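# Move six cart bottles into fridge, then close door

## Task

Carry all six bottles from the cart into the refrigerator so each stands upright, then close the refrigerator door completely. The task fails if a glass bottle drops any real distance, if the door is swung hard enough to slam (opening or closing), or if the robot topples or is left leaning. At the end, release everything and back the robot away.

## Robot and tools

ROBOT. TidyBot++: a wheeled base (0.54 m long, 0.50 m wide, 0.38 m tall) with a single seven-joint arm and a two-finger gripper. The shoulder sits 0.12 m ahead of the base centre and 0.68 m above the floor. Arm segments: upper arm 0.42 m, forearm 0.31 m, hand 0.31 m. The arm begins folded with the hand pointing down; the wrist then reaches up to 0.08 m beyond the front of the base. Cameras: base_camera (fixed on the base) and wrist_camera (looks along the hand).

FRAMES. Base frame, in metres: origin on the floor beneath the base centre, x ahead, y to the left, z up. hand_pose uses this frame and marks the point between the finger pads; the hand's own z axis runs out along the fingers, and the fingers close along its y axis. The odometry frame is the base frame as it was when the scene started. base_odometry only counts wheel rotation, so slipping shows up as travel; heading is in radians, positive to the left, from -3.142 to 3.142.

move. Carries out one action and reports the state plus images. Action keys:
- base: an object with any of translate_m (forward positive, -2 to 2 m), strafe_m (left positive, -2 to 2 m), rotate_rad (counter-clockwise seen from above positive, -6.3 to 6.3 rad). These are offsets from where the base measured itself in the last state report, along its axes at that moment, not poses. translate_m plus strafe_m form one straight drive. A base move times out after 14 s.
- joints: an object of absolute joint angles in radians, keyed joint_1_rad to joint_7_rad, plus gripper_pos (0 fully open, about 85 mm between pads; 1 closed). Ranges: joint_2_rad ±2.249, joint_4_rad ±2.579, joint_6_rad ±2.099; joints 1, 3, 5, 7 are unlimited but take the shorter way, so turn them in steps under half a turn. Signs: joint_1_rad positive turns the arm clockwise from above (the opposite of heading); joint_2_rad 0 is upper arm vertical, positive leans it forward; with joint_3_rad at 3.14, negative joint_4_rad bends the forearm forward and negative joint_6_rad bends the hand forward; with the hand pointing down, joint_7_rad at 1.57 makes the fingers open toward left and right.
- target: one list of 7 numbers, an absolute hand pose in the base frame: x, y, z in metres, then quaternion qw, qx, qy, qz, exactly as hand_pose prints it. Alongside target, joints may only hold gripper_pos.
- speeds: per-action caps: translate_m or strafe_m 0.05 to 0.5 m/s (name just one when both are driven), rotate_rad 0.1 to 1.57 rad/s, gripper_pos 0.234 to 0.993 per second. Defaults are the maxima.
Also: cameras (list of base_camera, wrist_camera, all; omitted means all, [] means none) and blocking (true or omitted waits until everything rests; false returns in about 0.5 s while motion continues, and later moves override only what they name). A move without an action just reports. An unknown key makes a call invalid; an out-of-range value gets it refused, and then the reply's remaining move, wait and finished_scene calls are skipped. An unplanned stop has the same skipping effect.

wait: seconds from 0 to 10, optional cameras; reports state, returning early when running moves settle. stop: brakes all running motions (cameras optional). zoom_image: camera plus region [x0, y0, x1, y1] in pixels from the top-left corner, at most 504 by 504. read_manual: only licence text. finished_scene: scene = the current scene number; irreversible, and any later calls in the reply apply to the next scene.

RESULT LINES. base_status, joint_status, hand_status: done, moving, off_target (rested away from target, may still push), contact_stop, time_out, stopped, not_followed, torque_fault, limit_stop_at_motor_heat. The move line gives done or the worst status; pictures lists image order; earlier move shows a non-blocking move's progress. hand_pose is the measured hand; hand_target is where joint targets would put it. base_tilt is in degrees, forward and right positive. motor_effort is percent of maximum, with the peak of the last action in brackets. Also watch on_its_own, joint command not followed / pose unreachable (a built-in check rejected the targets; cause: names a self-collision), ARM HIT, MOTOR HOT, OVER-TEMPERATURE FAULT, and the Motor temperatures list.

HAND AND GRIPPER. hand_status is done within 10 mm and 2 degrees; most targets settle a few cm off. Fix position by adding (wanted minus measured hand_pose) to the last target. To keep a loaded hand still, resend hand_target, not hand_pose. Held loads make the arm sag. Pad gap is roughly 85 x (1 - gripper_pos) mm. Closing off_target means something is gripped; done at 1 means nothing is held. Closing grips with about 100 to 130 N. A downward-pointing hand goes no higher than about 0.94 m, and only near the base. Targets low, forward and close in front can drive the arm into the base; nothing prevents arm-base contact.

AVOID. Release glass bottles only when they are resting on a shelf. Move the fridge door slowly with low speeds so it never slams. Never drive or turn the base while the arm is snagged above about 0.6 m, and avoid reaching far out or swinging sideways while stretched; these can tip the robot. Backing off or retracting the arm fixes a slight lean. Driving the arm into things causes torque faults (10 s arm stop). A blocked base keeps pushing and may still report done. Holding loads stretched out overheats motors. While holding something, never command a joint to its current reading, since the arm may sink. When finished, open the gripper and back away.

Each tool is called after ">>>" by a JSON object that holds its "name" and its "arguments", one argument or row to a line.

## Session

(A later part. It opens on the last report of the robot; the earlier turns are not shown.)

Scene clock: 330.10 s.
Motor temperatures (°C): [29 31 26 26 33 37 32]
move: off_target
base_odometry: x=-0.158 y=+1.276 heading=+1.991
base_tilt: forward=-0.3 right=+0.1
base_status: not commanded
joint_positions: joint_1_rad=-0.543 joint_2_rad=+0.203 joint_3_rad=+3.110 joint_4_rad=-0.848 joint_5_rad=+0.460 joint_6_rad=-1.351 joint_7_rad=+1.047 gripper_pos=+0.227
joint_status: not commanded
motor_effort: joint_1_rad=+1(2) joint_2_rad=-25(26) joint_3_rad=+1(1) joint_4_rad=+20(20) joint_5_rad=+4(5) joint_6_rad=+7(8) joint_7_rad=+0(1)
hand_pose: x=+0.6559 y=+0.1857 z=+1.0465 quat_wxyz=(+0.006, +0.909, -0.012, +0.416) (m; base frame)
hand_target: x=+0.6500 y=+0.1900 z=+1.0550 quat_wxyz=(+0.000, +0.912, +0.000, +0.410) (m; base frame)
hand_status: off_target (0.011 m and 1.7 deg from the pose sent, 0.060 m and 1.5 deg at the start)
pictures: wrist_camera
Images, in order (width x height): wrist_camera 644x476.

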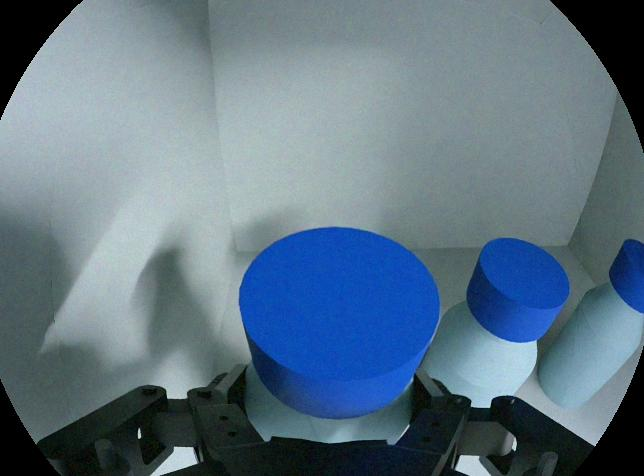

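>>> {"name": "move", "arguments": {
  "target": [0.70,0.2,1.045,0,0.912,0,0.410],
  "cameras": ["wrist_camera"]
}}

>>> {"name": "move", "arguments": {
  "target": [0.70,0.2,1.028,0,0.914,0,0.406],
  "cameras": ["wrist_camera"]
}}

Scene clock: 331.83 s.
Motor temperatures (°C): [29 31 26 26 33 37 32]
move: off_target
base_odometry: x=-0.158 y=+1.276 heading=+1.991
base_tilt: forward=-0.3 right=+0.1
base_status: not commanded
joint_positions: joint_1_rad=-0.552 joint_2_rad=+0.327 joint_3_rad=+3.215 joint_4_rad=-0.708 joint_5_rad=+0.371 joint_6_rad=-1.351 joint_7_rad=+1.110 gripper_pos=+0.227
joint_status: not commanded
motor_effort: joint_1_rad=+0(2) joint_2_rad=-28(30) joint_3_rad=+1(2) joint_4_rad=+19(21) joint_5_rad=+4(5) joint_6_rad=+7(8) joint_7_rad=+1(1)
hand_pose: x=+0.7050 y=+0.1934 z=+1.0343 quat_wxyz=(+0.007, +0.911, -0.015, +0.411) (m; base frame)
hand_target: x=+0.7000 y=+0.2000 z=+1.0450 quat_wxyz=(+0.000, +0.912, +0.000, +0.410) (m; base frame)
hand_status: off_target (0.014 m and 1.9 deg from the pose sent, 0.046 m and 1.7 deg at the start)
pictures: wrist_camera
Images, in order (width x height): wrist_camera 644x476.

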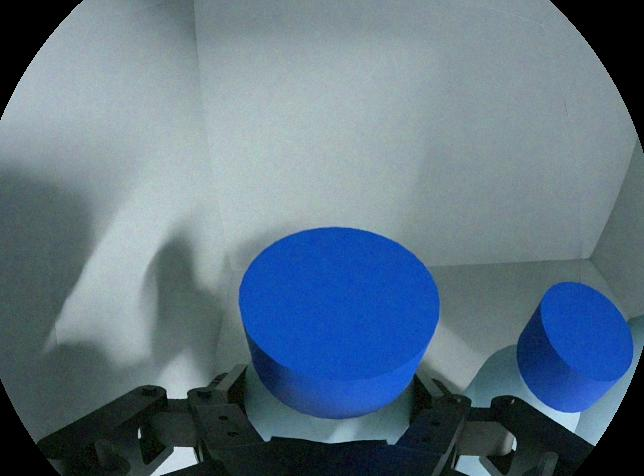

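Scene clock: 332.73 s.
Motor temperatures (°C): [29 31 26 26 33 37 32]
move: off_target
base_odometry: x=-0.158 y=+1.276 heading=+1.991
base_tilt: forward=-0.3 right=+0.1
base_status: not commanded
joint_positions: joint_1_rad=-0.552 joint_2_rad=+0.325 joint_3_rad=+3.215 joint_4_rad=-0.750 joint_5_rad=+0.371 joint_6_rad=-1.351 joint_7_rad=+1.110 gripper_pos=+0.227
joint_status: not commanded
motor_effort: joint_1_rad=+0(1) joint_2_rad=-28(30) joint_3_rad=+1(2) joint_4_rad=+20(21) joint_5_rad=+4(5) joint_6_rad=+7(7) joint_7_rad=+0(1)
hand_pose: x=+0.7027 y=+0.1916 z=+1.0157 quat_wxyz=(+0.016, +0.919, -0.012, +0.395) (m; base frame)
hand_target: x=+0.7000 y=+0.2000 z=+1.0280 quat_wxyz=(+0.000, +0.914, +0.000, +0.406) (m; base frame)
hand_status: off_target (0.015 m and 2.6 deg from the pose sent, 0.010 m and 2.0 deg at the start)
pictures: wrist_camera
Images, in order (width x height): wrist_camera 644x476.

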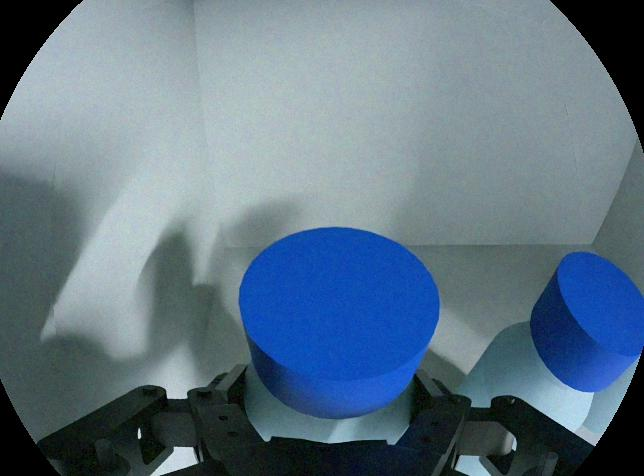

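>>> {"name": "move", "arguments": {
  "target": [0.70,0.202,1.015,0,0.915,0,0.404],
  "cameras": []
}}

>>> {"name": "move", "arguments": {
  "target": [0.70,0.202,1.005,0,0.915,0,0.404],
  "cameras": ["wrist_camera"]
}}

Scene clock: 333.80 s.
Motor temperatures (°C): [29 31 26 26 33 37 32]
move: off_target
base_odometry: x=-0.158 y=+1.276 heading=+1.991
base_tilt: forward=-0.3 right=+0.1
base_status: not commanded
joint_positions: joint_1_rad=-0.552 joint_2_rad=+0.310 joint_3_rad=+3.215 joint_4_rad=-0.792 joint_5_rad=+0.371 joint_6_rad=-1.326 joint_7_rad=+1.110 gripper_pos=+0.227
joint_status: not commanded
motor_effort: joint_1_rad=+0(2) joint_2_rad=-25(29) joint_3_rad=+0(2) joint_4_rad=+17(20) joint_5_rad=+3(4) joint_6_rad=+5(7) joint_7_rad=+1(1)
hand_pose: x=+0.7009 y=+0.1907 z=+1.0101 quat_wxyz=(+0.016, +0.919, -0.007, +0.394) (m; base frame)
hand_target: x=+0.7000 y=+0.2020 z=+1.0150 quat_wxyz=(+0.000, +0.915, +0.000, +0.404) (m; base frame)
hand_status: off_target (0.012 m and 2.3 deg from the pose sent, 0.011 m and 2.5 deg at the start)
pictures: none
No camera images: "cameras" was empty.

Scene clock: 334.53 s.
Motor temperatures (°C): [29 31 26 26 33 37 32]
move: off_target
base_odometry: x=-0.158 y=+1.276 heading=+1.991
base_tilt: forward=-0.3 right=+0.1
base_status: not commanded
joint_positions: joint_1_rad=-0.550 joint_2_rad=+0.288 joint_3_rad=+3.212 joint_4_rad=-0.836 joint_5_rad=+0.371 joint_6_rad=-1.285 joint_7_rad=+1.110 gripper_pos=+0.227
joint_status: not commanded
motor_effort: joint_1_rad=+0(1) joint_2_rad=-24(26) joint_3_rad=+0(1) joint_4_rad=+17(17) joint_5_rad=+1(3) joint_6_rad=+4(4) joint_7_rad=+0(1)
hand_pose: x=+0.6997 y=+0.1910 z=+1.0103 quat_wxyz=(+0.011, +0.916, -0.002, +0.402) (m; base frame)
hand_target: x=+0.7000 y=+0.2020 z=+1.0050 quat_wxyz=(+0.000, +0.915, +0.000, +0.404) (m; base frame)
hand_status: off_target (0.012 m and 1.4 deg from the pose sent, 0.012 m and 2.3 deg at the start)
pictures: wrist_camera
Images, in order (width x height): wrist_camera 644x476.

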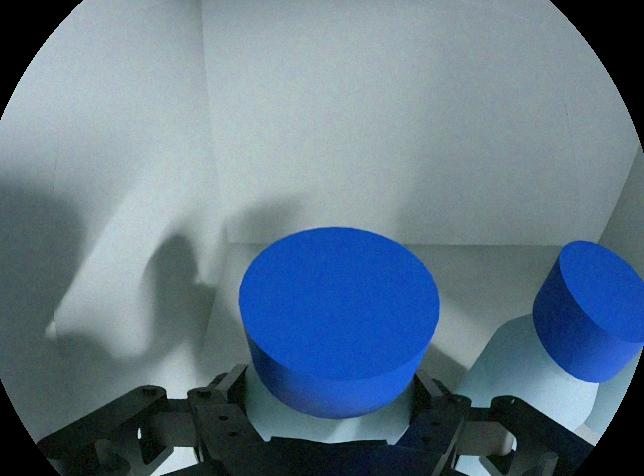

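>>> {"name": "move", "arguments": {
  "joints": {"gripper_pos": 0.08},
  "speeds": {"gripper_pos":0.234},
  "cameras": []
}}

>>> {"name": "move", "arguments": {
  "target": [0.62,0.19,1.085,0,0.915,0,0.404],
  "cameras": ["wrist_camera"]
}}

>>> {"name": "move", "arguments": {
  "base": {"translate_m": -0.75},
  "target": [0.48,0.05,1.13,0,0.922,0,0.387],
  "cameras": ["wrist_camera"]
}}

Scene clock: 337.10 s.
Motor temperatures (°C): [29 31 26 26 33 37 32]
move: done
base_odometry: x=-0.158 y=+1.276 heading=+1.991
base_tilt: forward=-0.3 right=+0.1
base_status: not commanded
joint_positions: joint_1_rad=-0.550 joint_2_rad=+0.288 joint_3_rad=+3.210 joint_4_rad=-0.844 joint_5_rad=+0.371 joint_6_rad=-1.285 joint_7_rad=+1.110 gripper_pos=+0.080
joint_status: all done
motor_effort: joint_1_rad=+0(1) joint_2_rad=-25(25) joint_3_rad=+1(2) joint_4_rad=+18(18) joint_5_rad=+3(4) joint_6_rad=+5(6) joint_7_rad=+0(1)
hand_pose: x=+0.6988 y=+0.1916 z=+1.0063 quat_wxyz=(+0.013, +0.917, +0.000, +0.398) (m; base frame)
hand_target: x=+0.7000 y=+0.2020 z=+1.0050 quat_wxyz=(+0.000, +0.915, +0.000, +0.404) (m; base frame)
hand_status: not commanded
pictures: none
No camera images: "cameras" was empty.

Scene clock: 338.33 s.
Motor temperatures (°C): [29 31 26 26 33 37 32]
move: off_target
base_odometry: x=-0.158 y=+1.276 heading=+1.991
base_tilt: forward=-0.3 right=+0.1
base_status: not commanded
joint_positions: joint_1_rad=-0.602 joint_2_rad=+0.208 joint_3_rad=+3.171 joint_4_rad=-0.686 joint_5_rad=+0.388 joint_6_rad=-1.478 joint_7_rad=+1.110 gripper_pos=+0.080
joint_status: not commanded
motor_effort: joint_1_rad=+1(2) joint_2_rad=-21(28) joint_3_rad=+0(1) joint_4_rad=+16(19) joint_5_rad=+3(3) joint_6_rad=+5(6) joint_7_rad=+0(1)
hand_pose: x=+0.6294 y=+0.1944 z=+1.0857 quat_wxyz=(-0.019, +0.910, -0.003, +0.413) (m; base frame)
hand_target: x=+0.6200 y=+0.1900 z=+1.0850 quat_wxyz=(+0.000, +0.915, +0.000, +0.404) (m; base frame)
hand_status: off_target (0.010 m and 2.5 deg from the pose sent, 0.111 m and 1.6 deg at the start)
pictures: wrist_camera
Images, in order (width x height): wrist_camera 644x476.

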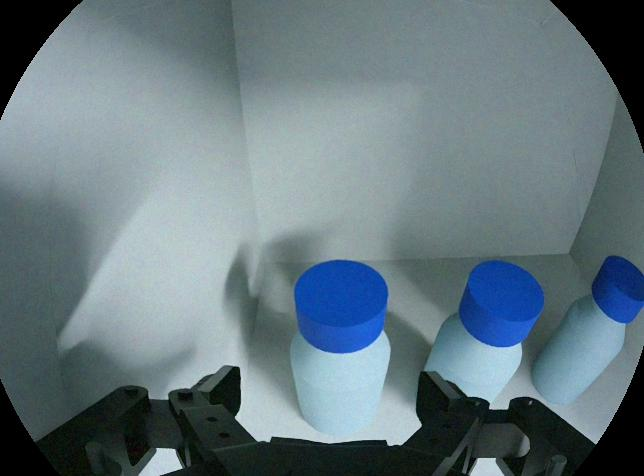

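Scene clock: 341.20 s.
Motor temperatures (°C): [29 31 26 26 33 37 32]
move: off_target
base_odometry: x=+0.148 y=+0.591 heading=+1.993
base_tilt: forward=-0.3 right=+0.1
base_status: done
joint_positions: joint_1_rad=-0.078 joint_2_rad=-0.113 joint_3_rad=+2.979 joint_4_rad=-0.747 joint_5_rad=+0.206 joint_6_rad=-1.644 joint_7_rad=+1.358 gripper_pos=+0.080
joint_status: not commanded
motor_effort: joint_1_rad=+1(2) joint_2_rad=-7(25) joint_3_rad=+1(1) joint_4_rad=+14(17) joint_5_rad=+2(4) joint_6_rad=+6(7) joint_7_rad=+0(1)
hand_pose: x=+0.4901 y=+0.0358 z=+1.1553 quat_wxyz=(+0.002, +0.903, -0.034, +0.428) (m; base frame)
hand_target: x=+0.4800 y=+0.0500 z=+1.1300 quat_wxyz=(+0.000, +0.922, +0.000, +0.387) (m; base frame)
hand_status: off_target (0.031 m and 6.4 deg from the pose sent, 0.212 m and 4.0 deg at the start)
pictures: wrist_camera
Images, in order (width x height): wrist_camera 644x476.

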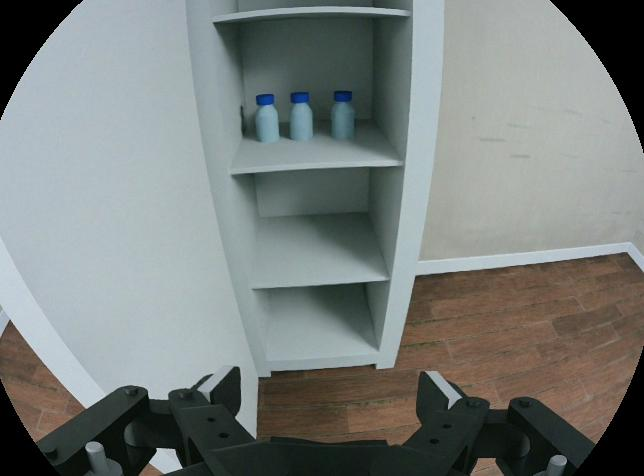

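>>> {"name": "move", "arguments": {
  "base": {"translate_m": -1.411, "strafe_m": 0.137, "rotate_rad": -1.141},
  "target": [0.48,-0.05,1.08,0,0.922,0,0.387],
  "speeds": {"rotate_rad":0.8},
  "cameras": []
}}

>>> {"name": "move", "arguments": {
  "base": {"translate_m": 0.5},
  "target": [0.50,-0.097,1.0,0,0.922,0,0.387],
  "speeds": {"translate_m":0.35},
  "cameras": ["wrist_camera"]
}}

Scene clock: 346.33 s.
Motor temperatures (°C): [29 31 26 26 33 37 32]
move: off_target
base_odometry: x=+0.601 y=-0.753 heading=+0.851
base_tilt: forward=-0.3 right=+0.1
base_status: done
joint_positions: joint_1_rad=-0.039 joint_2_rad=-0.228 joint_3_rad=+3.328 joint_4_rad=-1.063 joint_5_rad=-0.046 joint_6_rad=-1.549 joint_7_rad=+1.680 gripper_pos=+0.080
joint_status: not commanded
motor_effort: joint_1_rad=+0(2) joint_2_rad=-4(13) joint_3_rad=+0(2) joint_4_rad=+15(17) joint_5_rad=+0(3) joint_6_rad=+6(6) joint_7_rad=+0(1)
hand_pose: x=+0.4704 y=-0.0509 z=+1.0764 quat_wxyz=(+0.005, +0.929, -0.015, +0.370) (m; base frame)
hand_target: x=+0.4800 y=-0.0500 z=+1.0800 quat_wxyz=(+0.000, +0.922, +0.000, +0.387) (m; base frame)
hand_status: off_target (0.010 m and 2.7 deg from the pose sent, 0.115 m and 6.4 deg at the start)
pictures: none
No camera images: "cameras" was empty.

Scene clock: 348.83 s.
Motor temperatures (°C): [29 31 26 26 33 37 32]
move: off_target
base_odometry: x=+0.931 y=-0.377 heading=+0.851
base_tilt: forward=-0.3 right=+0.1
base_status: done
joint_positions: joint_1_rad=-0.048 joint_2_rad=-0.276 joint_3_rad=+3.471 joint_4_rad=-1.387 joint_5_rad=-0.093 joint_6_rad=-1.286 joint_7_rad=+1.836 gripper_pos=+0.080
joint_status: not commanded
motor_effort: joint_1_rad=+1(2) joint_2_rad=-6(10) joint_3_rad=-1(2) joint_4_rad=+18(18) joint_5_rad=-1(2) joint_6_rad=+5(6) joint_7_rad=+0(1)
hand_pose: x=+0.4912 y=-0.1009 z=+0.9954 quat_wxyz=(+0.010, +0.930, -0.014, +0.367) (m; base frame)
hand_target: x=+0.5000 y=-0.0970 z=+1.0000 quat_wxyz=(+0.000, +0.922, +0.000, +0.387) (m; base frame)
hand_status: off_target (0.011 m and 3.2 deg from the pose sent, 0.094 m and 2.7 deg at the start)
pictures: wrist_camera
Images, in order (width x height): wrist_camera 644x476.

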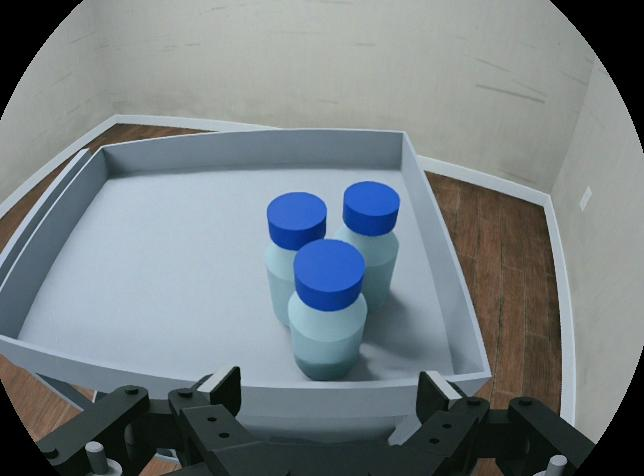

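>>> {"name": "move", "arguments": {
  "target": [0.57,-0.097,0.925,0,0.917,0,0.399],
  "cameras": ["wrist_camera"]
}}

Scene clock: 350.90 s.
Motor temperatures (°C): [29 31 26 26 33 37 32]
move: off_target
base_odometry: x=+0.931 y=-0.377 heading=+0.851
base_tilt: forward=-0.3 right=+0.1
base_status: not commanded
joint_positions: joint_1_rad=-0.022 joint_2_rad=-0.192 joint_3_rad=+3.471 joint_4_rad=-1.600 joint_5_rad=-0.185 joint_6_rad=-0.976 joint_7_rad=+1.921 gripper_pos=+0.080
joint_status: not commanded
motor_effort: joint_1_rad=+0(1) joint_2_rad=-10(12) joint_3_rad=+0(1) joint_4_rad=+19(20) joint_5_rad=-1(3) joint_6_rad=+5(6) joint_7_rad=+0(1)
hand_pose: x=+0.5581 y=-0.1004 z=+0.9225 quat_wxyz=(+0.004, +0.924, -0.009, +0.381) (m; base frame)
hand_target: x=+0.5700 y=-0.0970 z=+0.9250 quat_wxyz=(+0.000, +0.917, +0.000, +0.399) (m; base frame)
hand_status: off_target (0.013 m and 2.5 deg from the pose sent, 0.106 m and 4.4 deg at the start)
pictures: wrist_camera
Images, in order (width x height): wrist_camera 644x476.

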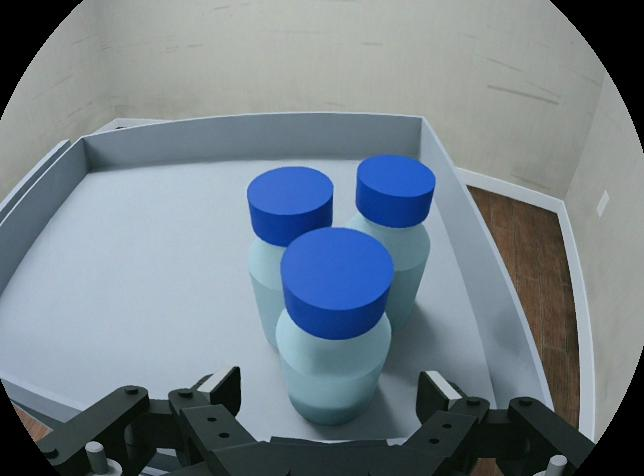

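>>> {"name": "move", "arguments": {
  "target": [0.598,-0.102,0.885,0,0.917,0,0.399],
  "cameras": []
}}

>>> {"name": "move", "arguments": {
  "target": [0.612,-0.102,0.863,0,0.917,0,0.399],
  "cameras": ["wrist_camera"]
}}

Scene clock: 352.40 s.
Motor temperatures (°C): [29 31 26 26 33 37 32]
move: off_target
base_odometry: x=+0.931 y=-0.377 heading=+0.851
base_tilt: forward=-0.3 right=+0.1
base_status: not commanded
joint_positions: joint_1_rad=+0.026 joint_2_rad=-0.128 joint_3_rad=+3.466 joint_4_rad=-1.677 joint_5_rad=-0.266 joint_6_rad=-0.847 joint_7_rad=+2.007 gripper_pos=+0.080
joint_status: not commanded
motor_effort: joint_1_rad=+1(1) joint_2_rad=-13(15) joint_3_rad=+0(1) joint_4_rad=+19(21) joint_5_rad=-2(3) joint_6_rad=+5(6) joint_7_rad=+0(1)
hand_pose: x=+0.5859 y=-0.1110 z=+0.8852 quat_wxyz=(+0.004, +0.923, -0.013, +0.384) (m; base frame)
hand_target: x=+0.5980 y=-0.1020 z=+0.8850 quat_wxyz=(+0.000, +0.917, +0.000, +0.399) (m; base frame)
hand_status: off_target (0.015 m and 2.4 deg from the pose sent, 0.055 m and 2.5 deg at the start)
pictures: none
No camera images: "cameras" was empty.

Scene clock: 353.37 s.
Motor temperatures (°C): [29 31 26 26 33 37 32]
move: off_target
base_odometry: x=+0.931 y=-0.377 heading=+0.851
base_tilt: forward=-0.3 right=+0.1
base_status: not commanded
joint_positions: joint_1_rad=+0.059 joint_2_rad=-0.097 joint_3_rad=+3.434 joint_4_rad=-1.716 joint_5_rad=-0.313 joint_6_rad=-0.775 joint_7_rad=+2.051 gripper_pos=+0.080
joint_status: not commanded
motor_effort: joint_1_rad=+1(2) joint_2_rad=-14(15) joint_3_rad=+0(1) joint_4_rad=+19(20) joint_5_rad=-2(3) joint_6_rad=+5(7) joint_7_rad=+1(1)
hand_pose: x=+0.6007 y=-0.1081 z=+0.8680 quat_wxyz=(+0.003, +0.921, -0.009, +0.390) (m; base frame)
hand_target: x=+0.6120 y=-0.1020 z=+0.8630 quat_wxyz=(+0.000, +0.917, +0.000, +0.399) (m; base frame)
hand_status: off_target (0.014 m and 1.6 deg from the pose sent, 0.035 m and 2.4 deg at the start)
pictures: wrist_camera
Images, in order (width x height): wrist_camera 644x476.

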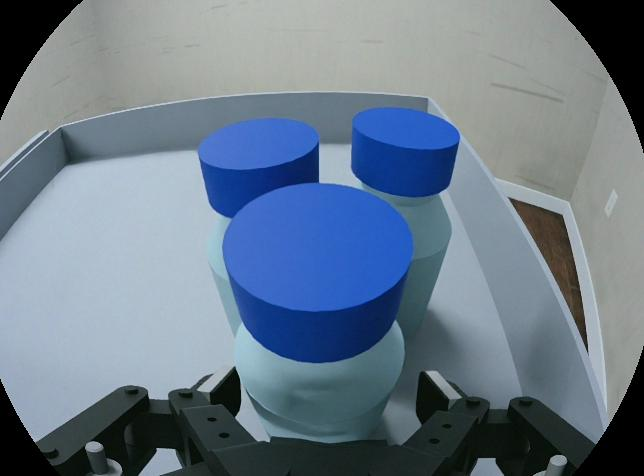

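>>> {"name": "move", "arguments": {
  "target": [0.626,-0.101,0.863,0,0.917,0,0.399],
  "cameras": ["wrist_camera"]
}}

Scene clock: 354.40 s.
Motor temperatures (°C): [29 31 26 26 33 37 32]
move: off_target
base_odometry: x=+0.931 y=-0.377 heading=+0.851
base_tilt: forward=-0.3 right=+0.1
base_status: not commanded
joint_positions: joint_1_rad=+0.094 joint_2_rad=-0.066 joint_3_rad=+3.396 joint_4_rad=-1.715 joint_5_rad=-0.318 joint_6_rad=-0.774 joint_7_rad=+2.051 gripper_pos=+0.080
joint_status: not commanded
motor_effort: joint_1_rad=+1(1) joint_2_rad=-14(16) joint_3_rad=+0(1) joint_4_rad=+19(20) joint_5_rad=-2(3) joint_6_rad=+5(6) joint_7_rad=+0(1)
hand_pose: x=+0.6068 y=-0.1058 z=+0.8540 quat_wxyz=(+0.001, +0.926, -0.009, +0.377) (m; base frame)
hand_target: x=+0.6260 y=-0.1010 z=+0.8630 quat_wxyz=(+0.000, +0.917, +0.000, +0.399) (m; base frame)
hand_status: off_target (0.022 m and 2.9 deg from the pose sent, 0.027 m and 1.6 deg at the start)
pictures: wrist_camera
Images, in order (width x height): wrist_camera 644x476.

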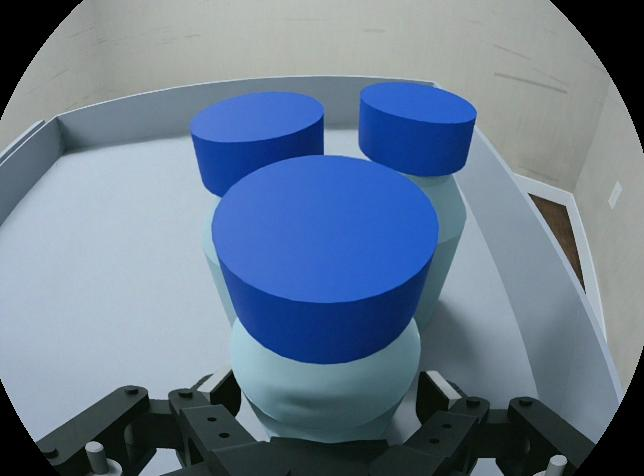

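>>> {"name": "move", "arguments": {
  "target": [0.634,-0.101,0.88,0,0.914,0,0.406],
  "cameras": ["wrist_camera"]
}}

Scene clock: 355.40 s.
Motor temperatures (°C): [29 31 26 26 33 37 32]
move: off_target
base_odometry: x=+0.931 y=-0.377 heading=+0.851
base_tilt: forward=-0.3 right=+0.1
base_status: not commanded
joint_positions: joint_1_rad=+0.097 joint_2_rad=-0.061 joint_3_rad=+3.390 joint_4_rad=-1.682 joint_5_rad=-0.318 joint_6_rad=-0.774 joint_7_rad=+2.051 gripper_pos=+0.080
joint_status: not commanded
motor_effort: joint_1_rad=+1(1) joint_2_rad=-15(15) joint_3_rad=+0(1) joint_4_rad=+19(20) joint_5_rad=-2(3) joint_6_rad=+5(6) joint_7_rad=+0(1)
hand_pose: x=+0.6155 y=-0.1073 z=+0.8689 quat_wxyz=(+0.005, +0.921, -0.006, +0.389) (m; base frame)
hand_target: x=+0.6340 y=-0.1010 z=+0.8800 quat_wxyz=(+0.000, +0.914, +0.000, +0.406) (m; base frame)
hand_status: off_target (0.022 m and 2.3 deg from the pose sent, 0.038 m and 3.7 deg at the start)
pictures: wrist_camera
Images, in order (width x height): wrist_camera 644x476.

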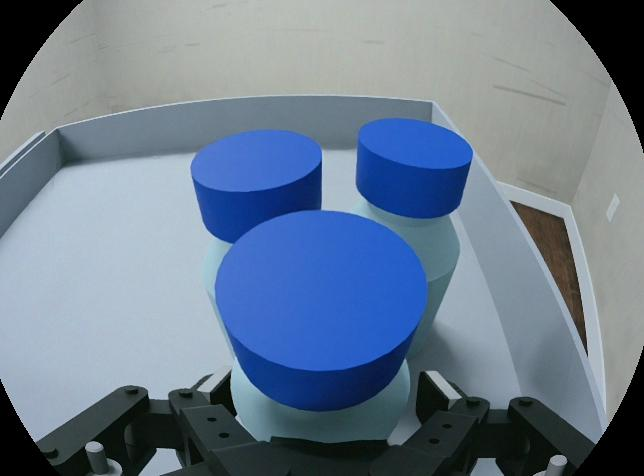

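Good alignment. Grasp and lift.

>>> {"name": "move", "arguments": {
  "joints": {"gripper_pos": 0.5},
  "speeds": {"gripper_pos":0.234},
  "cameras": []
}}

>>> {"name": "move", "arguments": {
  "target": [0.60,-0.101,0.97,0,0.917,0,0.399],
  "cameras": ["wrist_camera"]
}}

>>> {"name": "move", "arguments": {
  "target": [0.56,-0.08,1.08,0,0.919,0,0.394],
  "cameras": ["wrist_camera"]
}}

Scene clock: 357.93 s.
Motor temperatures (°C): [29 31 26 26 33 37 32]
move: off_target
base_odometry: x=+0.931 y=-0.377 heading=+0.851
base_tilt: forward=-0.3 right=+0.1
base_status: not commanded
joint_positions: joint_1_rad=+0.097 joint_2_rad=-0.061 joint_3_rad=+3.384 joint_4_rad=-1.682 joint_5_rad=-0.320 joint_6_rad=-0.774 joint_7_rad=+2.051 gripper_pos=+0.226
joint_status: gripper_pos off_target (ended at +0.226, target +0.500)
motor_effort: joint_1_rad=+1(2) joint_2_rad=-13(15) joint_3_rad=+0(2) joint_4_rad=+19(20) joint_5_rad=-2(3) joint_6_rad=+6(6) joint_7_rad=+1(1)
hand_pose: x=+0.6163 y=-0.1037 z=+0.8693 quat_wxyz=(+0.004, +0.921, -0.003, +0.390) (m; base frame)
hand_target: x=+0.6340 y=-0.1010 z=+0.8800 quat_wxyz=(+0.000, +0.914, +0.000, +0.406) (m; base frame)
hand_status: not commanded
pictures: none
No camera images: "cameras" was empty.

Scene clock: 359.53 s.
Motor temperatures (°C): [29 31 26 26 33 37 32]
move: off_target
base_odometry: x=+0.931 y=-0.377 heading=+0.851
base_tilt: forward=-0.3 right=+0.1
base_status: not commanded
joint_positions: joint_1_rad=+0.095 joint_2_rad=-0.063 joint_3_rad=+3.386 joint_4_rad=-1.454 joint_5_rad=-0.305 joint_6_rad=-1.013 joint_7_rad=+2.006 gripper_pos=+0.226
joint_status: not commanded
motor_effort: joint_1_rad=+1(1) joint_2_rad=-18(21) joint_3_rad=+0(1) joint_4_rad=+23(25) joint_5_rad=-4(5) joint_6_rad=+8(9) joint_7_rad=+0(1)
hand_pose: x=+0.6098 y=-0.0913 z=+0.9398 quat_wxyz=(-0.011, +0.922, +0.013, +0.388) (m; base frame)
hand_target: x=+0.6000 y=-0.1010 z=+0.9700 quat_wxyz=(+0.000, +0.917, +0.000, +0.399) (m; base frame)
hand_status: off_target (0.033 m and 2.4 deg from the pose sent, 0.102 m and 1.3 deg at the start)
pictures: wrist_camera
Images, in order (width x height): wrist_camera 644x476.

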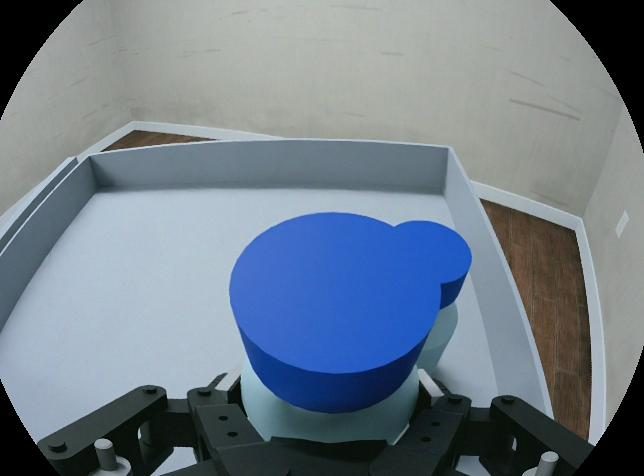

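Scene clock: 361.40 s.
Motor temperatures (°C): [29 31 26 26 33 37 32]
move: off_target
base_odometry: x=+0.931 y=-0.377 heading=+0.851
base_tilt: forward=-0.3 right=+0.1
base_status: not commanded
joint_positions: joint_1_rad=+0.095 joint_2_rad=-0.058 joint_3_rad=+3.386 joint_4_rad=-1.023 joint_5_rad=-0.268 joint_6_rad=-1.406 joint_7_rad=+1.885 gripper_pos=+0.226
joint_status: not commanded
motor_effort: joint_1_rad=+0(2) joint_2_rad=-16(20) joint_3_rad=+0(1) joint_4_rad=+20(24) joint_5_rad=-3(5) joint_6_rad=+8(9) joint_7_rad=+0(1)
hand_pose: x=+0.5674 y=-0.0757 z=+1.0670 quat_wxyz=(-0.010, +0.918, +0.015, +0.396) (m; base frame)
hand_target: x=+0.5600 y=-0.0800 z=+1.0800 quat_wxyz=(+0.000, +0.919, +0.000, +0.394) (m; base frame)
hand_status: off_target (0.016 m and 2.1 deg from the pose sent, 0.149 m and 2.1 deg at the start)
pictures: wrist_camera
Images, in order (width x height): wrist_camera 644x476.

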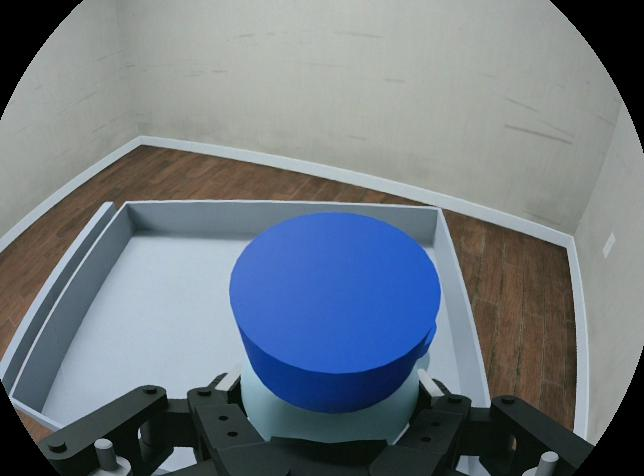

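>>> {"name": "move", "arguments": {
  "base": {"translate_m": -0.5},
  "target": [0.48, 0, 1.13, 0, 0.922, 0, 0.387]
}}

Scene clock: 366.37 s.
Motor temperatures (°C): [29 31 26 26 33 37 32]
move: off_target
base_odometry: x=+0.601 y=-0.753 heading=+0.851
base_tilt: forward=-0.3 right=+0.1
base_status: done
joint_positions: joint_1_rad=-0.014 joint_2_rad=-0.123 joint_3_rad=+3.177 joint_4_rad=-0.833 joint_5_rad=-0.039 joint_6_rad=-1.649 joint_7_rad=+1.617 gripper_pos=+0.226
joint_status: not commanded
motor_effort: joint_1_rad=+1(3) joint_2_rad=-11(22) joint_3_rad=+1(2) joint_4_rad=+18(21) joint_5_rad=-1(4) joint_6_rad=+8(10) joint_7_rad=+0(1)
hand_pose: x=+0.4919 y=+0.0034 z=+1.1175 quat_wxyz=(-0.006, +0.924, +0.019, +0.382) (m; base frame)
hand_target: x=+0.4800 y=+0.0000 z=+1.1300 quat_wxyz=(+0.000, +0.922, +0.000, +0.387) (m; base frame)
hand_status: off_target (0.018 m and 2.4 deg from the pose sent, 0.132 m and 2.4 deg at the start)
pictures: base_camera, wrist_camera
Images, in order (width x height): base_camera 644x364, wrist_camera 644x476.

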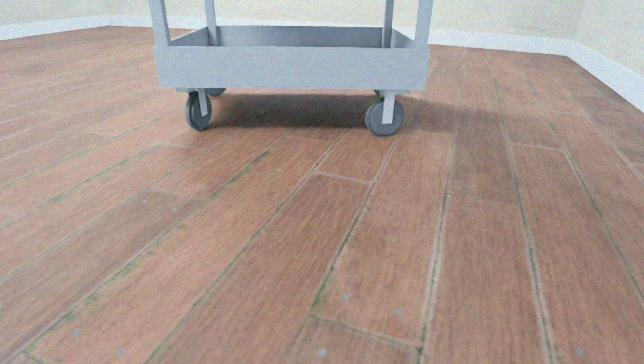

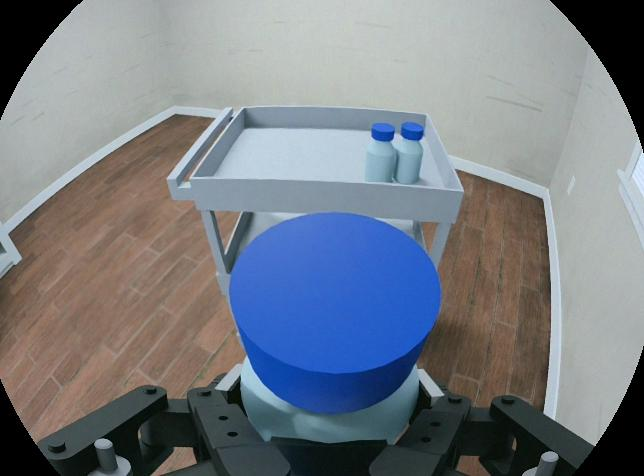

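>>> {"name": "move", "arguments": {
  "base": {"translate_m": 0.71, "strafe_m": 1.23, "rotate_rad": 1.138},
  "speeds": {"rotate_rad": 0.5, "strafe_m": 0.45},
  "cameras": []
}}

>>> {"name": "move", "arguments": {
  "base": {"translate_m": 0.68},
  "speeds": {"translate_m": 0.3}
}}

Scene clock: 371.23 s.
Motor temperatures (°C): [29 31 26 26 33 37 32]
move: done
base_odometry: x=+0.144 y=+0.592 heading=+1.990
base_tilt: forward=-0.3 right=+0.1
base_status: done
joint_positions: joint_1_rad=-0.016 joint_2_rad=-0.114 joint_3_rad=+3.174 joint_4_rad=-0.833 joint_5_rad=-0.025 joint_6_rad=-1.650 joint_7_rad=+1.616 gripper_pos=+0.226
joint_status: not commanded
motor_effort: joint_1_rad=+0(2) joint_2_rad=-11(15) joint_3_rad=+1(3) joint_4_rad=+18(19) joint_5_rad=-1(3) joint_6_rad=+8(10) joint_7_rad=+0(1)
hand_pose: x=+0.4960 y=+0.0012 z=+1.1138 quat_wxyz=(-0.001, +0.926, +0.018, +0.377) (m; base frame)
hand_target: x=+0.4800 y=+0.0000 z=+1.1300 quat_wxyz=(+0.000, +0.922, +0.000, +0.387) (m; base frame)
hand_status: not commanded
pictures: none
No camera images: "cameras" was empty.

Scene clock: 374.43 s.
Motor temperatures (°C): [29 31 26 26 33 37 32]
move: done
base_odometry: x=-0.133 y=+1.213 heading=+1.990
base_tilt: forward=-0.3 right=+0.1
base_status: done
joint_positions: joint_1_rad=-0.016 joint_2_rad=-0.113 joint_3_rad=+3.174 joint_4_rad=-0.833 joint_5_rad=-0.025 joint_6_rad=-1.651 joint_7_rad=+1.616 gripper_pos=+0.226
joint_status: not commanded
motor_effort: joint_1_rad=+0(1) joint_2_rad=-12(15) joint_3_rad=+0(2) joint_4_rad=+18(19) joint_5_rad=-1(1) joint_6_rad=+9(10) joint_7_rad=+0(1)
hand_pose: x=+0.4961 y=+0.0012 z=+1.1133 quat_wxyz=(-0.001, +0.926, +0.018, +0.376) (m; base frame)
hand_target: x=+0.4800 y=+0.0000 z=+1.1300 quat_wxyz=(+0.000, +0.922, +0.000, +0.387) (m; base frame)
hand_status: not commanded
pictures: base_camera, wrist_camera
Images, in order (width x height): base_camera 644x364, wrist_camera 644x476.

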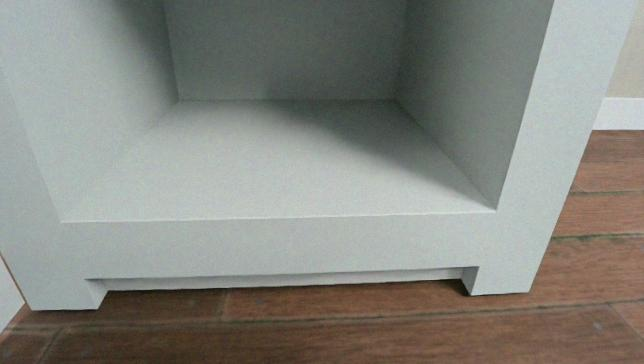

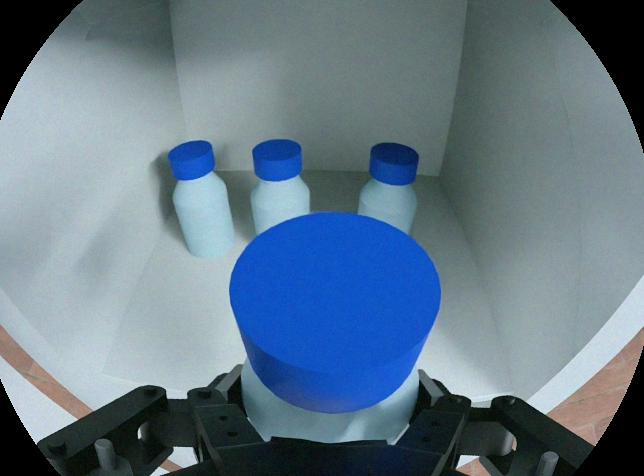

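>>> {"name": "move", "arguments": {
  "target": [0.58, 0.18, 1.095, 0, 0.915, 0, 0.404],
  "cameras": []
}}

>>> {"name": "move", "arguments": {
  "target": [0.655, 0.18, 1.07, 0, 0.91, 0, 0.415]
}}

Scene clock: 377.43 s.
Motor temperatures (°C): [29 31 26 26 33 37 32]
move: off_target
base_odometry: x=-0.133 y=+1.213 heading=+1.990
base_tilt: forward=-0.3 right=+0.1
base_status: not commanded
joint_positions: joint_1_rad=-0.579 joint_2_rad=+0.133 joint_3_rad=+3.063 joint_4_rad=-0.780 joint_5_rad=+0.437 joint_6_rad=-1.635 joint_7_rad=+1.127 gripper_pos=+0.226
joint_status: not commanded
motor_effort: joint_1_rad=+1(2) joint_2_rad=-21(23) joint_3_rad=+0(1) joint_4_rad=+18(20) joint_5_rad=+4(5) joint_6_rad=+6(9) joint_7_rad=+1(1)
hand_pose: x=+0.5652 y=+0.1744 z=+1.0548 quat_wxyz=(+0.020, +0.938, +0.021, +0.347) (m; base frame)
hand_target: x=+0.5800 y=+0.1800 z=+1.0950 quat_wxyz=(+0.000, +0.915, +0.000, +0.404) (m; base frame)
hand_status: off_target (0.043 m and 7.8 deg from the pose sent, 0.198 m and 4.0 deg at the start)
pictures: none
No camera images: "cameras" was empty.

Scene clock: 378.50 s.
Motor temperatures (°C): [29 31 26 26 33 37 32]
move: off_target
base_odometry: x=-0.133 y=+1.213 heading=+1.990
base_tilt: forward=-0.3 right=+0.1
base_status: not commanded
joint_positions: joint_1_rad=-0.552 joint_2_rad=+0.235 joint_3_rad=+3.142 joint_4_rad=-0.777 joint_5_rad=+0.416 joint_6_rad=-1.486 joint_7_rad=+1.127 gripper_pos=+0.226
joint_status: not commanded
motor_effort: joint_1_rad=+1(2) joint_2_rad=-26(29) joint_3_rad=+1(1) joint_4_rad=+20(21) joint_5_rad=+5(5) joint_6_rad=+6(8) joint_7_rad=+0(1)
hand_pose: x=+0.6416 y=+0.1762 z=+1.0313 quat_wxyz=(+0.028, +0.929, +0.002, +0.368) (m; base frame)
hand_target: x=+0.6550 y=+0.1800 z=+1.0700 quat_wxyz=(+0.000, +0.910, +0.000, +0.415) (m; base frame)
hand_status: off_target (0.041 m and 6.7 deg from the pose sent, 0.091 m and 9.1 deg at the start)
pictures: base_camera, wrist_camera
Images, in order (width x height): base_camera 644x364, wrist_camera 644x476.

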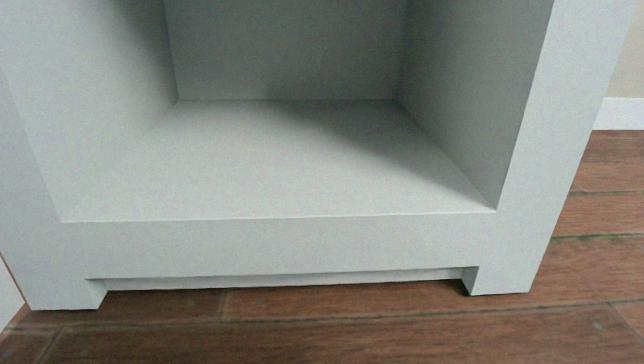

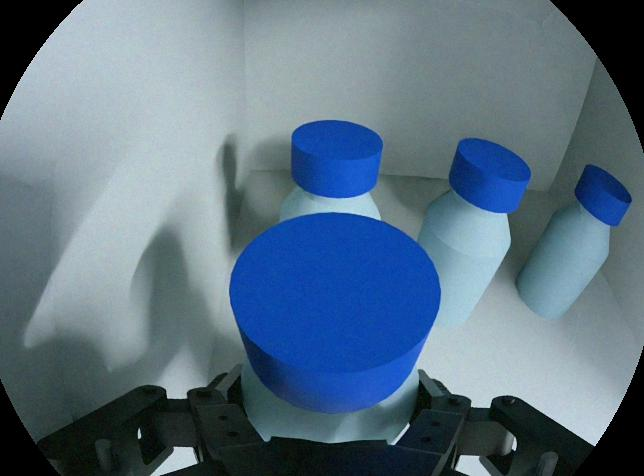

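>>> {"name": "move", "arguments": {
  "target": [0.66, 0.182, 1.05, 0, 0.905, 0, 0.425],
  "cameras": []
}}

>>> {"name": "move", "arguments": {
  "target": [0.66, 0.182, 1.035, 0, 0.905, 0, 0.425]
}}

Scene clock: 379.87 s.
Motor temperatures (°C): [29 31 26 26 33 37 32]
move: off_target
base_odometry: x=-0.133 y=+1.213 heading=+1.990
base_tilt: forward=-0.3 right=+0.1
base_status: not commanded
joint_positions: joint_1_rad=-0.534 joint_2_rad=+0.221 joint_3_rad=+3.133 joint_4_rad=-0.879 joint_5_rad=+0.416 joint_6_rad=-1.373 joint_7_rad=+1.121 gripper_pos=+0.226
joint_status: not commanded
motor_effort: joint_1_rad=+1(1) joint_2_rad=-25(28) joint_3_rad=+1(1) joint_4_rad=+21(22) joint_5_rad=+5(5) joint_6_rad=+8(8) joint_7_rad=+0(1)
hand_pose: x=+0.6563 y=+0.1806 z=+1.0136 quat_wxyz=(+0.026, +0.925, +0.014, +0.379) (m; base frame)
hand_target: x=+0.6600 y=+0.1820 z=+1.0500 quat_wxyz=(+0.000, +0.905, +0.000, +0.425) (m; base frame)
hand_status: off_target (0.037 m and 6.7 deg from the pose sent, 0.027 m and 7.8 deg at the start)
pictures: none
No camera images: "cameras" was empty.

Scene clock: 380.70 s.
Motor temperatures (°C): [29 31 26 26 33 37 32]
move: off_target
base_odometry: x=-0.133 y=+1.213 heading=+1.990
base_tilt: forward=-0.3 right=+0.1
base_status: not commanded
joint_positions: joint_1_rad=-0.513 joint_2_rad=+0.195 joint_3_rad=+3.112 joint_4_rad=-0.948 joint_5_rad=+0.416 joint_6_rad=-1.314 joint_7_rad=+1.098 gripper_pos=+0.226
joint_status: not commanded
motor_effort: joint_1_rad=+1(1) joint_2_rad=-24(27) joint_3_rad=+0(1) joint_4_rad=+20(21) joint_5_rad=+4(5) joint_6_rad=+7(8) joint_7_rad=+1(1)
hand_pose: x=+0.6561 y=+0.1809 z=+1.0070 quat_wxyz=(+0.018, +0.922, +0.013, +0.386) (m; base frame)
hand_target: x=+0.6600 y=+0.1820 z=+1.0350 quat_wxyz=(+0.000, +0.905, +0.000, +0.425) (m; base frame)
hand_status: off_target (0.028 m and 5.5 deg from the pose sent, 0.022 m and 6.7 deg at the start)
pictures: base_camera, wrist_camera
Images, in order (width x height): base_camera 644x364, wrist_camera 644x476.

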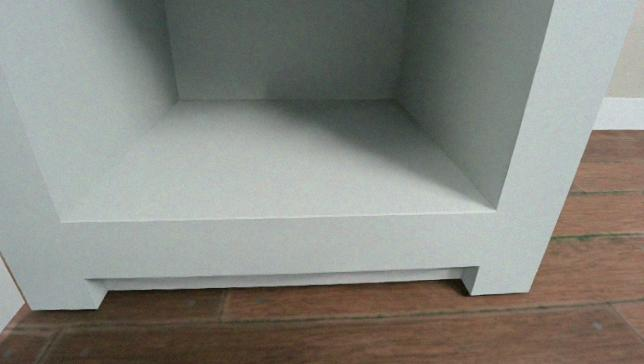

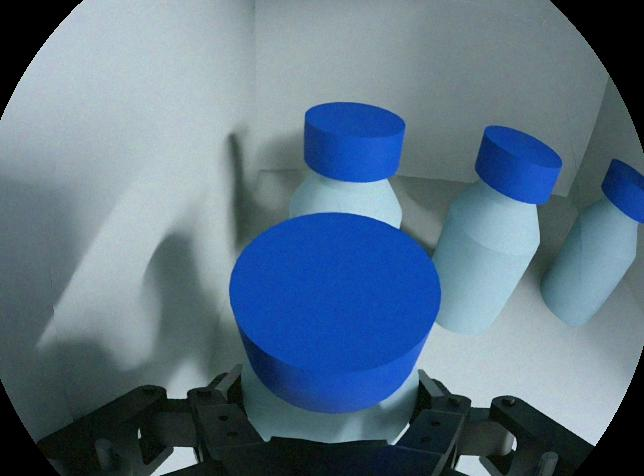

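>>> {"name": "move", "arguments": {
  "target": [0.66, 0.182, 1.025, 0, 0.905, 0, 0.425],
  "cameras": []
}}

Scene clock: 381.70 s.
Motor temperatures (°C): [29 31 26 26 33 37 32]
move: off_target
base_odometry: x=-0.133 y=+1.213 heading=+1.990
base_tilt: forward=-0.3 right=+0.1
base_status: not commanded
joint_positions: joint_1_rad=-0.499 joint_2_rad=+0.173 joint_3_rad=+3.100 joint_4_rad=-0.990 joint_5_rad=+0.417 joint_6_rad=-1.273 joint_7_rad=+1.079 gripper_pos=+0.226
joint_status: not commanded
motor_effort: joint_1_rad=+0(1) joint_2_rad=-22(24) joint_3_rad=+0(0) joint_4_rad=+19(20) joint_5_rad=+3(4) joint_6_rad=+6(7) joint_7_rad=+0(0)
hand_pose: x=+0.6550 y=+0.1797 z=+1.0065 quat_wxyz=(+0.010, +0.919, +0.010, +0.394) (m; base frame)
hand_target: x=+0.6600 y=+0.1820 z=+1.0250 quat_wxyz=(+0.000, +0.905, +0.000, +0.425) (m; base frame)
hand_status: off_target (0.019 m and 4.2 deg from the pose sent, 0.018 m and 5.5 deg at the start)
pictures: none
No camera images: "cameras" was empty.

Settled (z 1.0065). Release.

>>> {"name": "move", "arguments": {
  "joints": {"gripper_pos": 0.05},
  "speeds": {"gripper_pos": 0.234},
  "cameras": []
}}

>>> {"name": "move", "arguments": {
  "target": [0.59, 0.17, 1.085, 0, 0.915, 0, 0.404]
}}

Scene clock: 384.27 s.
Motor temperatures (°C): [29 31 26 26 33 37 32]
move: done
base_odometry: x=-0.133 y=+1.213 heading=+1.990
base_tilt: forward=-0.3 right=+0.1
base_status: not commanded
joint_positions: joint_1_rad=-0.498 joint_2_rad=+0.163 joint_3_rad=+3.096 joint_4_rad=-0.991 joint_5_rad=+0.417 joint_6_rad=-1.266 joint_7_rad=+1.079 gripper_pos=+0.052
joint_status: all done
motor_effort: joint_1_rad=+1(1) joint_2_rad=-21(24) joint_3_rad=+1(1) joint_4_rad=+18(20) joint_5_rad=+3(4) joint_6_rad=+4(7) joint_7_rad=+0(1)
hand_pose: x=+0.6531 y=+0.1804 z=+1.0132 quat_wxyz=(+0.006, +0.916, +0.011, +0.401) (m; base frame)
hand_target: x=+0.6600 y=+0.1820 z=+1.0250 quat_wxyz=(+0.000, +0.905, +0.000, +0.425) (m; base frame)
hand_status: not commanded
pictures: none
No camera images: "cameras" was empty.

Scene clock: 385.53 s.
Motor temperatures (°C): [29 31 26 26 33 37 32]
move: off_target
base_odometry: x=-0.133 y=+1.213 heading=+1.990
base_tilt: forward=-0.3 right=+0.1
base_status: not commanded
joint_positions: joint_1_rad=-0.511 joint_2_rad=+0.116 joint_3_rad=+3.047 joint_4_rad=-0.813 joint_5_rad=+0.422 joint_6_rad=-1.460 joint_7_rad=+1.079 gripper_pos=+0.052
joint_status: not commanded
motor_effort: joint_1_rad=+0(1) joint_2_rad=-18(23) joint_3_rad=+0(1) joint_4_rad=+16(19) joint_5_rad=+2(4) joint_6_rad=+5(6) joint_7_rad=+0(1)
hand_pose: x=+0.6005 y=+0.1752 z=+1.0811 quat_wxyz=(-0.019, +0.912, -0.005, +0.409) (m; base frame)
hand_target: x=+0.5900 y=+0.1700 z=+1.0850 quat_wxyz=(+0.000, +0.915, +0.000, +0.404) (m; base frame)
hand_status: off_target (0.012 m and 2.3 deg from the pose sent, 0.096 m and 1.4 deg at the start)
pictures: base_camera, wrist_camera
Images, in order (width x height): base_camera 644x364, wrist_camera 644x476.

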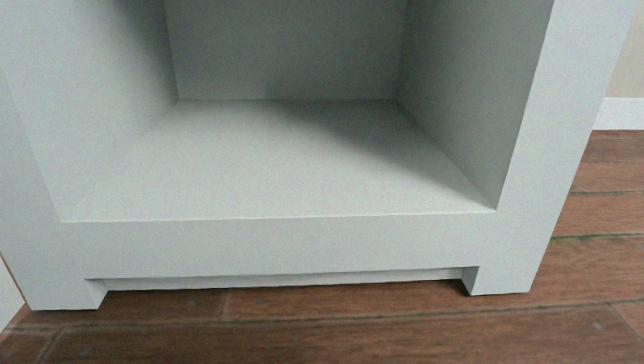

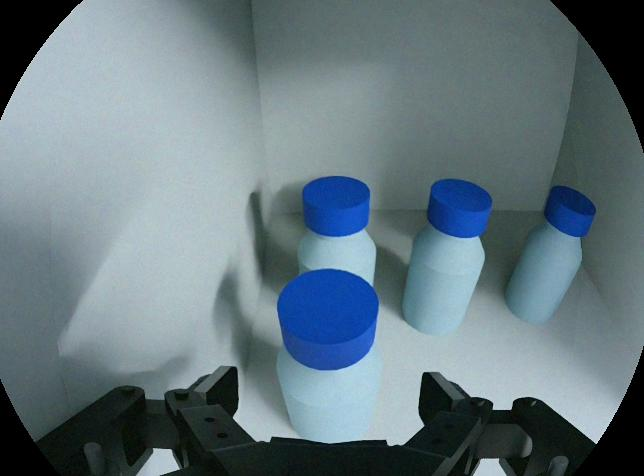

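>>> {"name": "move", "arguments": {
  "base": {"translate_m": -0.68},
  "target": [0.48, 0, 1.13, 0, 0.922, 0, 0.387],
  "cameras": []
}}

>>> {"name": "move", "arguments": {
  "base": {"translate_m": -0.918, "strafe_m": -0.012, "rotate_rad": -1.135},
  "speeds": {"rotate_rad": 0.8}
}}

Scene clock: 389.60 s.
Motor temperatures (°C): [29 31 26 26 33 37 32]
move: off_target
base_odometry: x=+0.144 y=+0.592 heading=+1.990
base_tilt: forward=-0.3 right=+0.1
base_status: done
joint_positions: joint_1_rad=-0.035 joint_2_rad=-0.136 joint_3_rad=+3.138 joint_4_rad=-0.812 joint_5_rad=+0.046 joint_6_rad=-1.632 joint_7_rad=+1.526 gripper_pos=+0.052
joint_status: not commanded
motor_effort: joint_1_rad=+0(3) joint_2_rad=-7(22) joint_3_rad=+0(2) joint_4_rad=+14(17) joint_5_rad=+0(3) joint_6_rad=+5(7) joint_7_rad=+0(1)
hand_pose: x=+0.4891 y=+0.0013 z=+1.1351 quat_wxyz=(+0.004, +0.914, -0.014, +0.406) (m; base frame)
hand_target: x=+0.4800 y=+0.0000 z=+1.1300 quat_wxyz=(+0.000, +0.922, +0.000, +0.387) (m; base frame)
hand_status: off_target (0.011 m and 2.8 deg from the pose sent, 0.218 m and 3.6 deg at the start)
pictures: none
No camera images: "cameras" was empty.

Scene clock: 392.77 s.
Motor temperatures (°C): [29 31 26 26 33 37 32]
move: done
base_odometry: x=+0.529 y=-0.242 heading=+0.855
base_tilt: forward=-0.3 right=+0.1
base_status: done
joint_positions: joint_1_rad=-0.029 joint_2_rad=-0.128 joint_3_rad=+3.147 joint_4_rad=-0.812 joint_5_rad=+0.040 joint_6_rad=-1.632 joint_7_rad=+1.526 gripper_pos=+0.052
joint_status: not commanded
motor_effort: joint_1_rad=+0(2) joint_2_rad=-8(11) joint_3_rad=+0(2) joint_4_rad=+14(15) joint_5_rad=+0(2) joint_6_rad=+7(7) joint_7_rad=+0(1)
hand_pose: x=+0.4926 y=-0.0024 z=+1.1321 quat_wxyz=(+0.004, +0.916, -0.019, +0.402) (m; base frame)
hand_target: x=+0.4800 y=+0.0000 z=+1.1300 quat_wxyz=(+0.000, +0.922, +0.000, +0.387) (m; base frame)
hand_status: not commanded
pictures: base_camera, wrist_camera
Images, in order (width x height): base_camera 644x364, wrist_camera 644x476.

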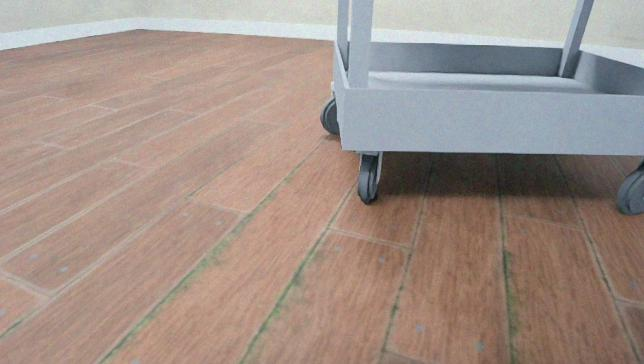

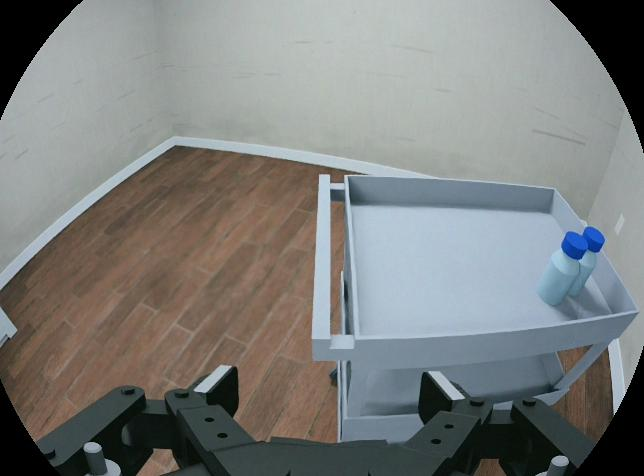

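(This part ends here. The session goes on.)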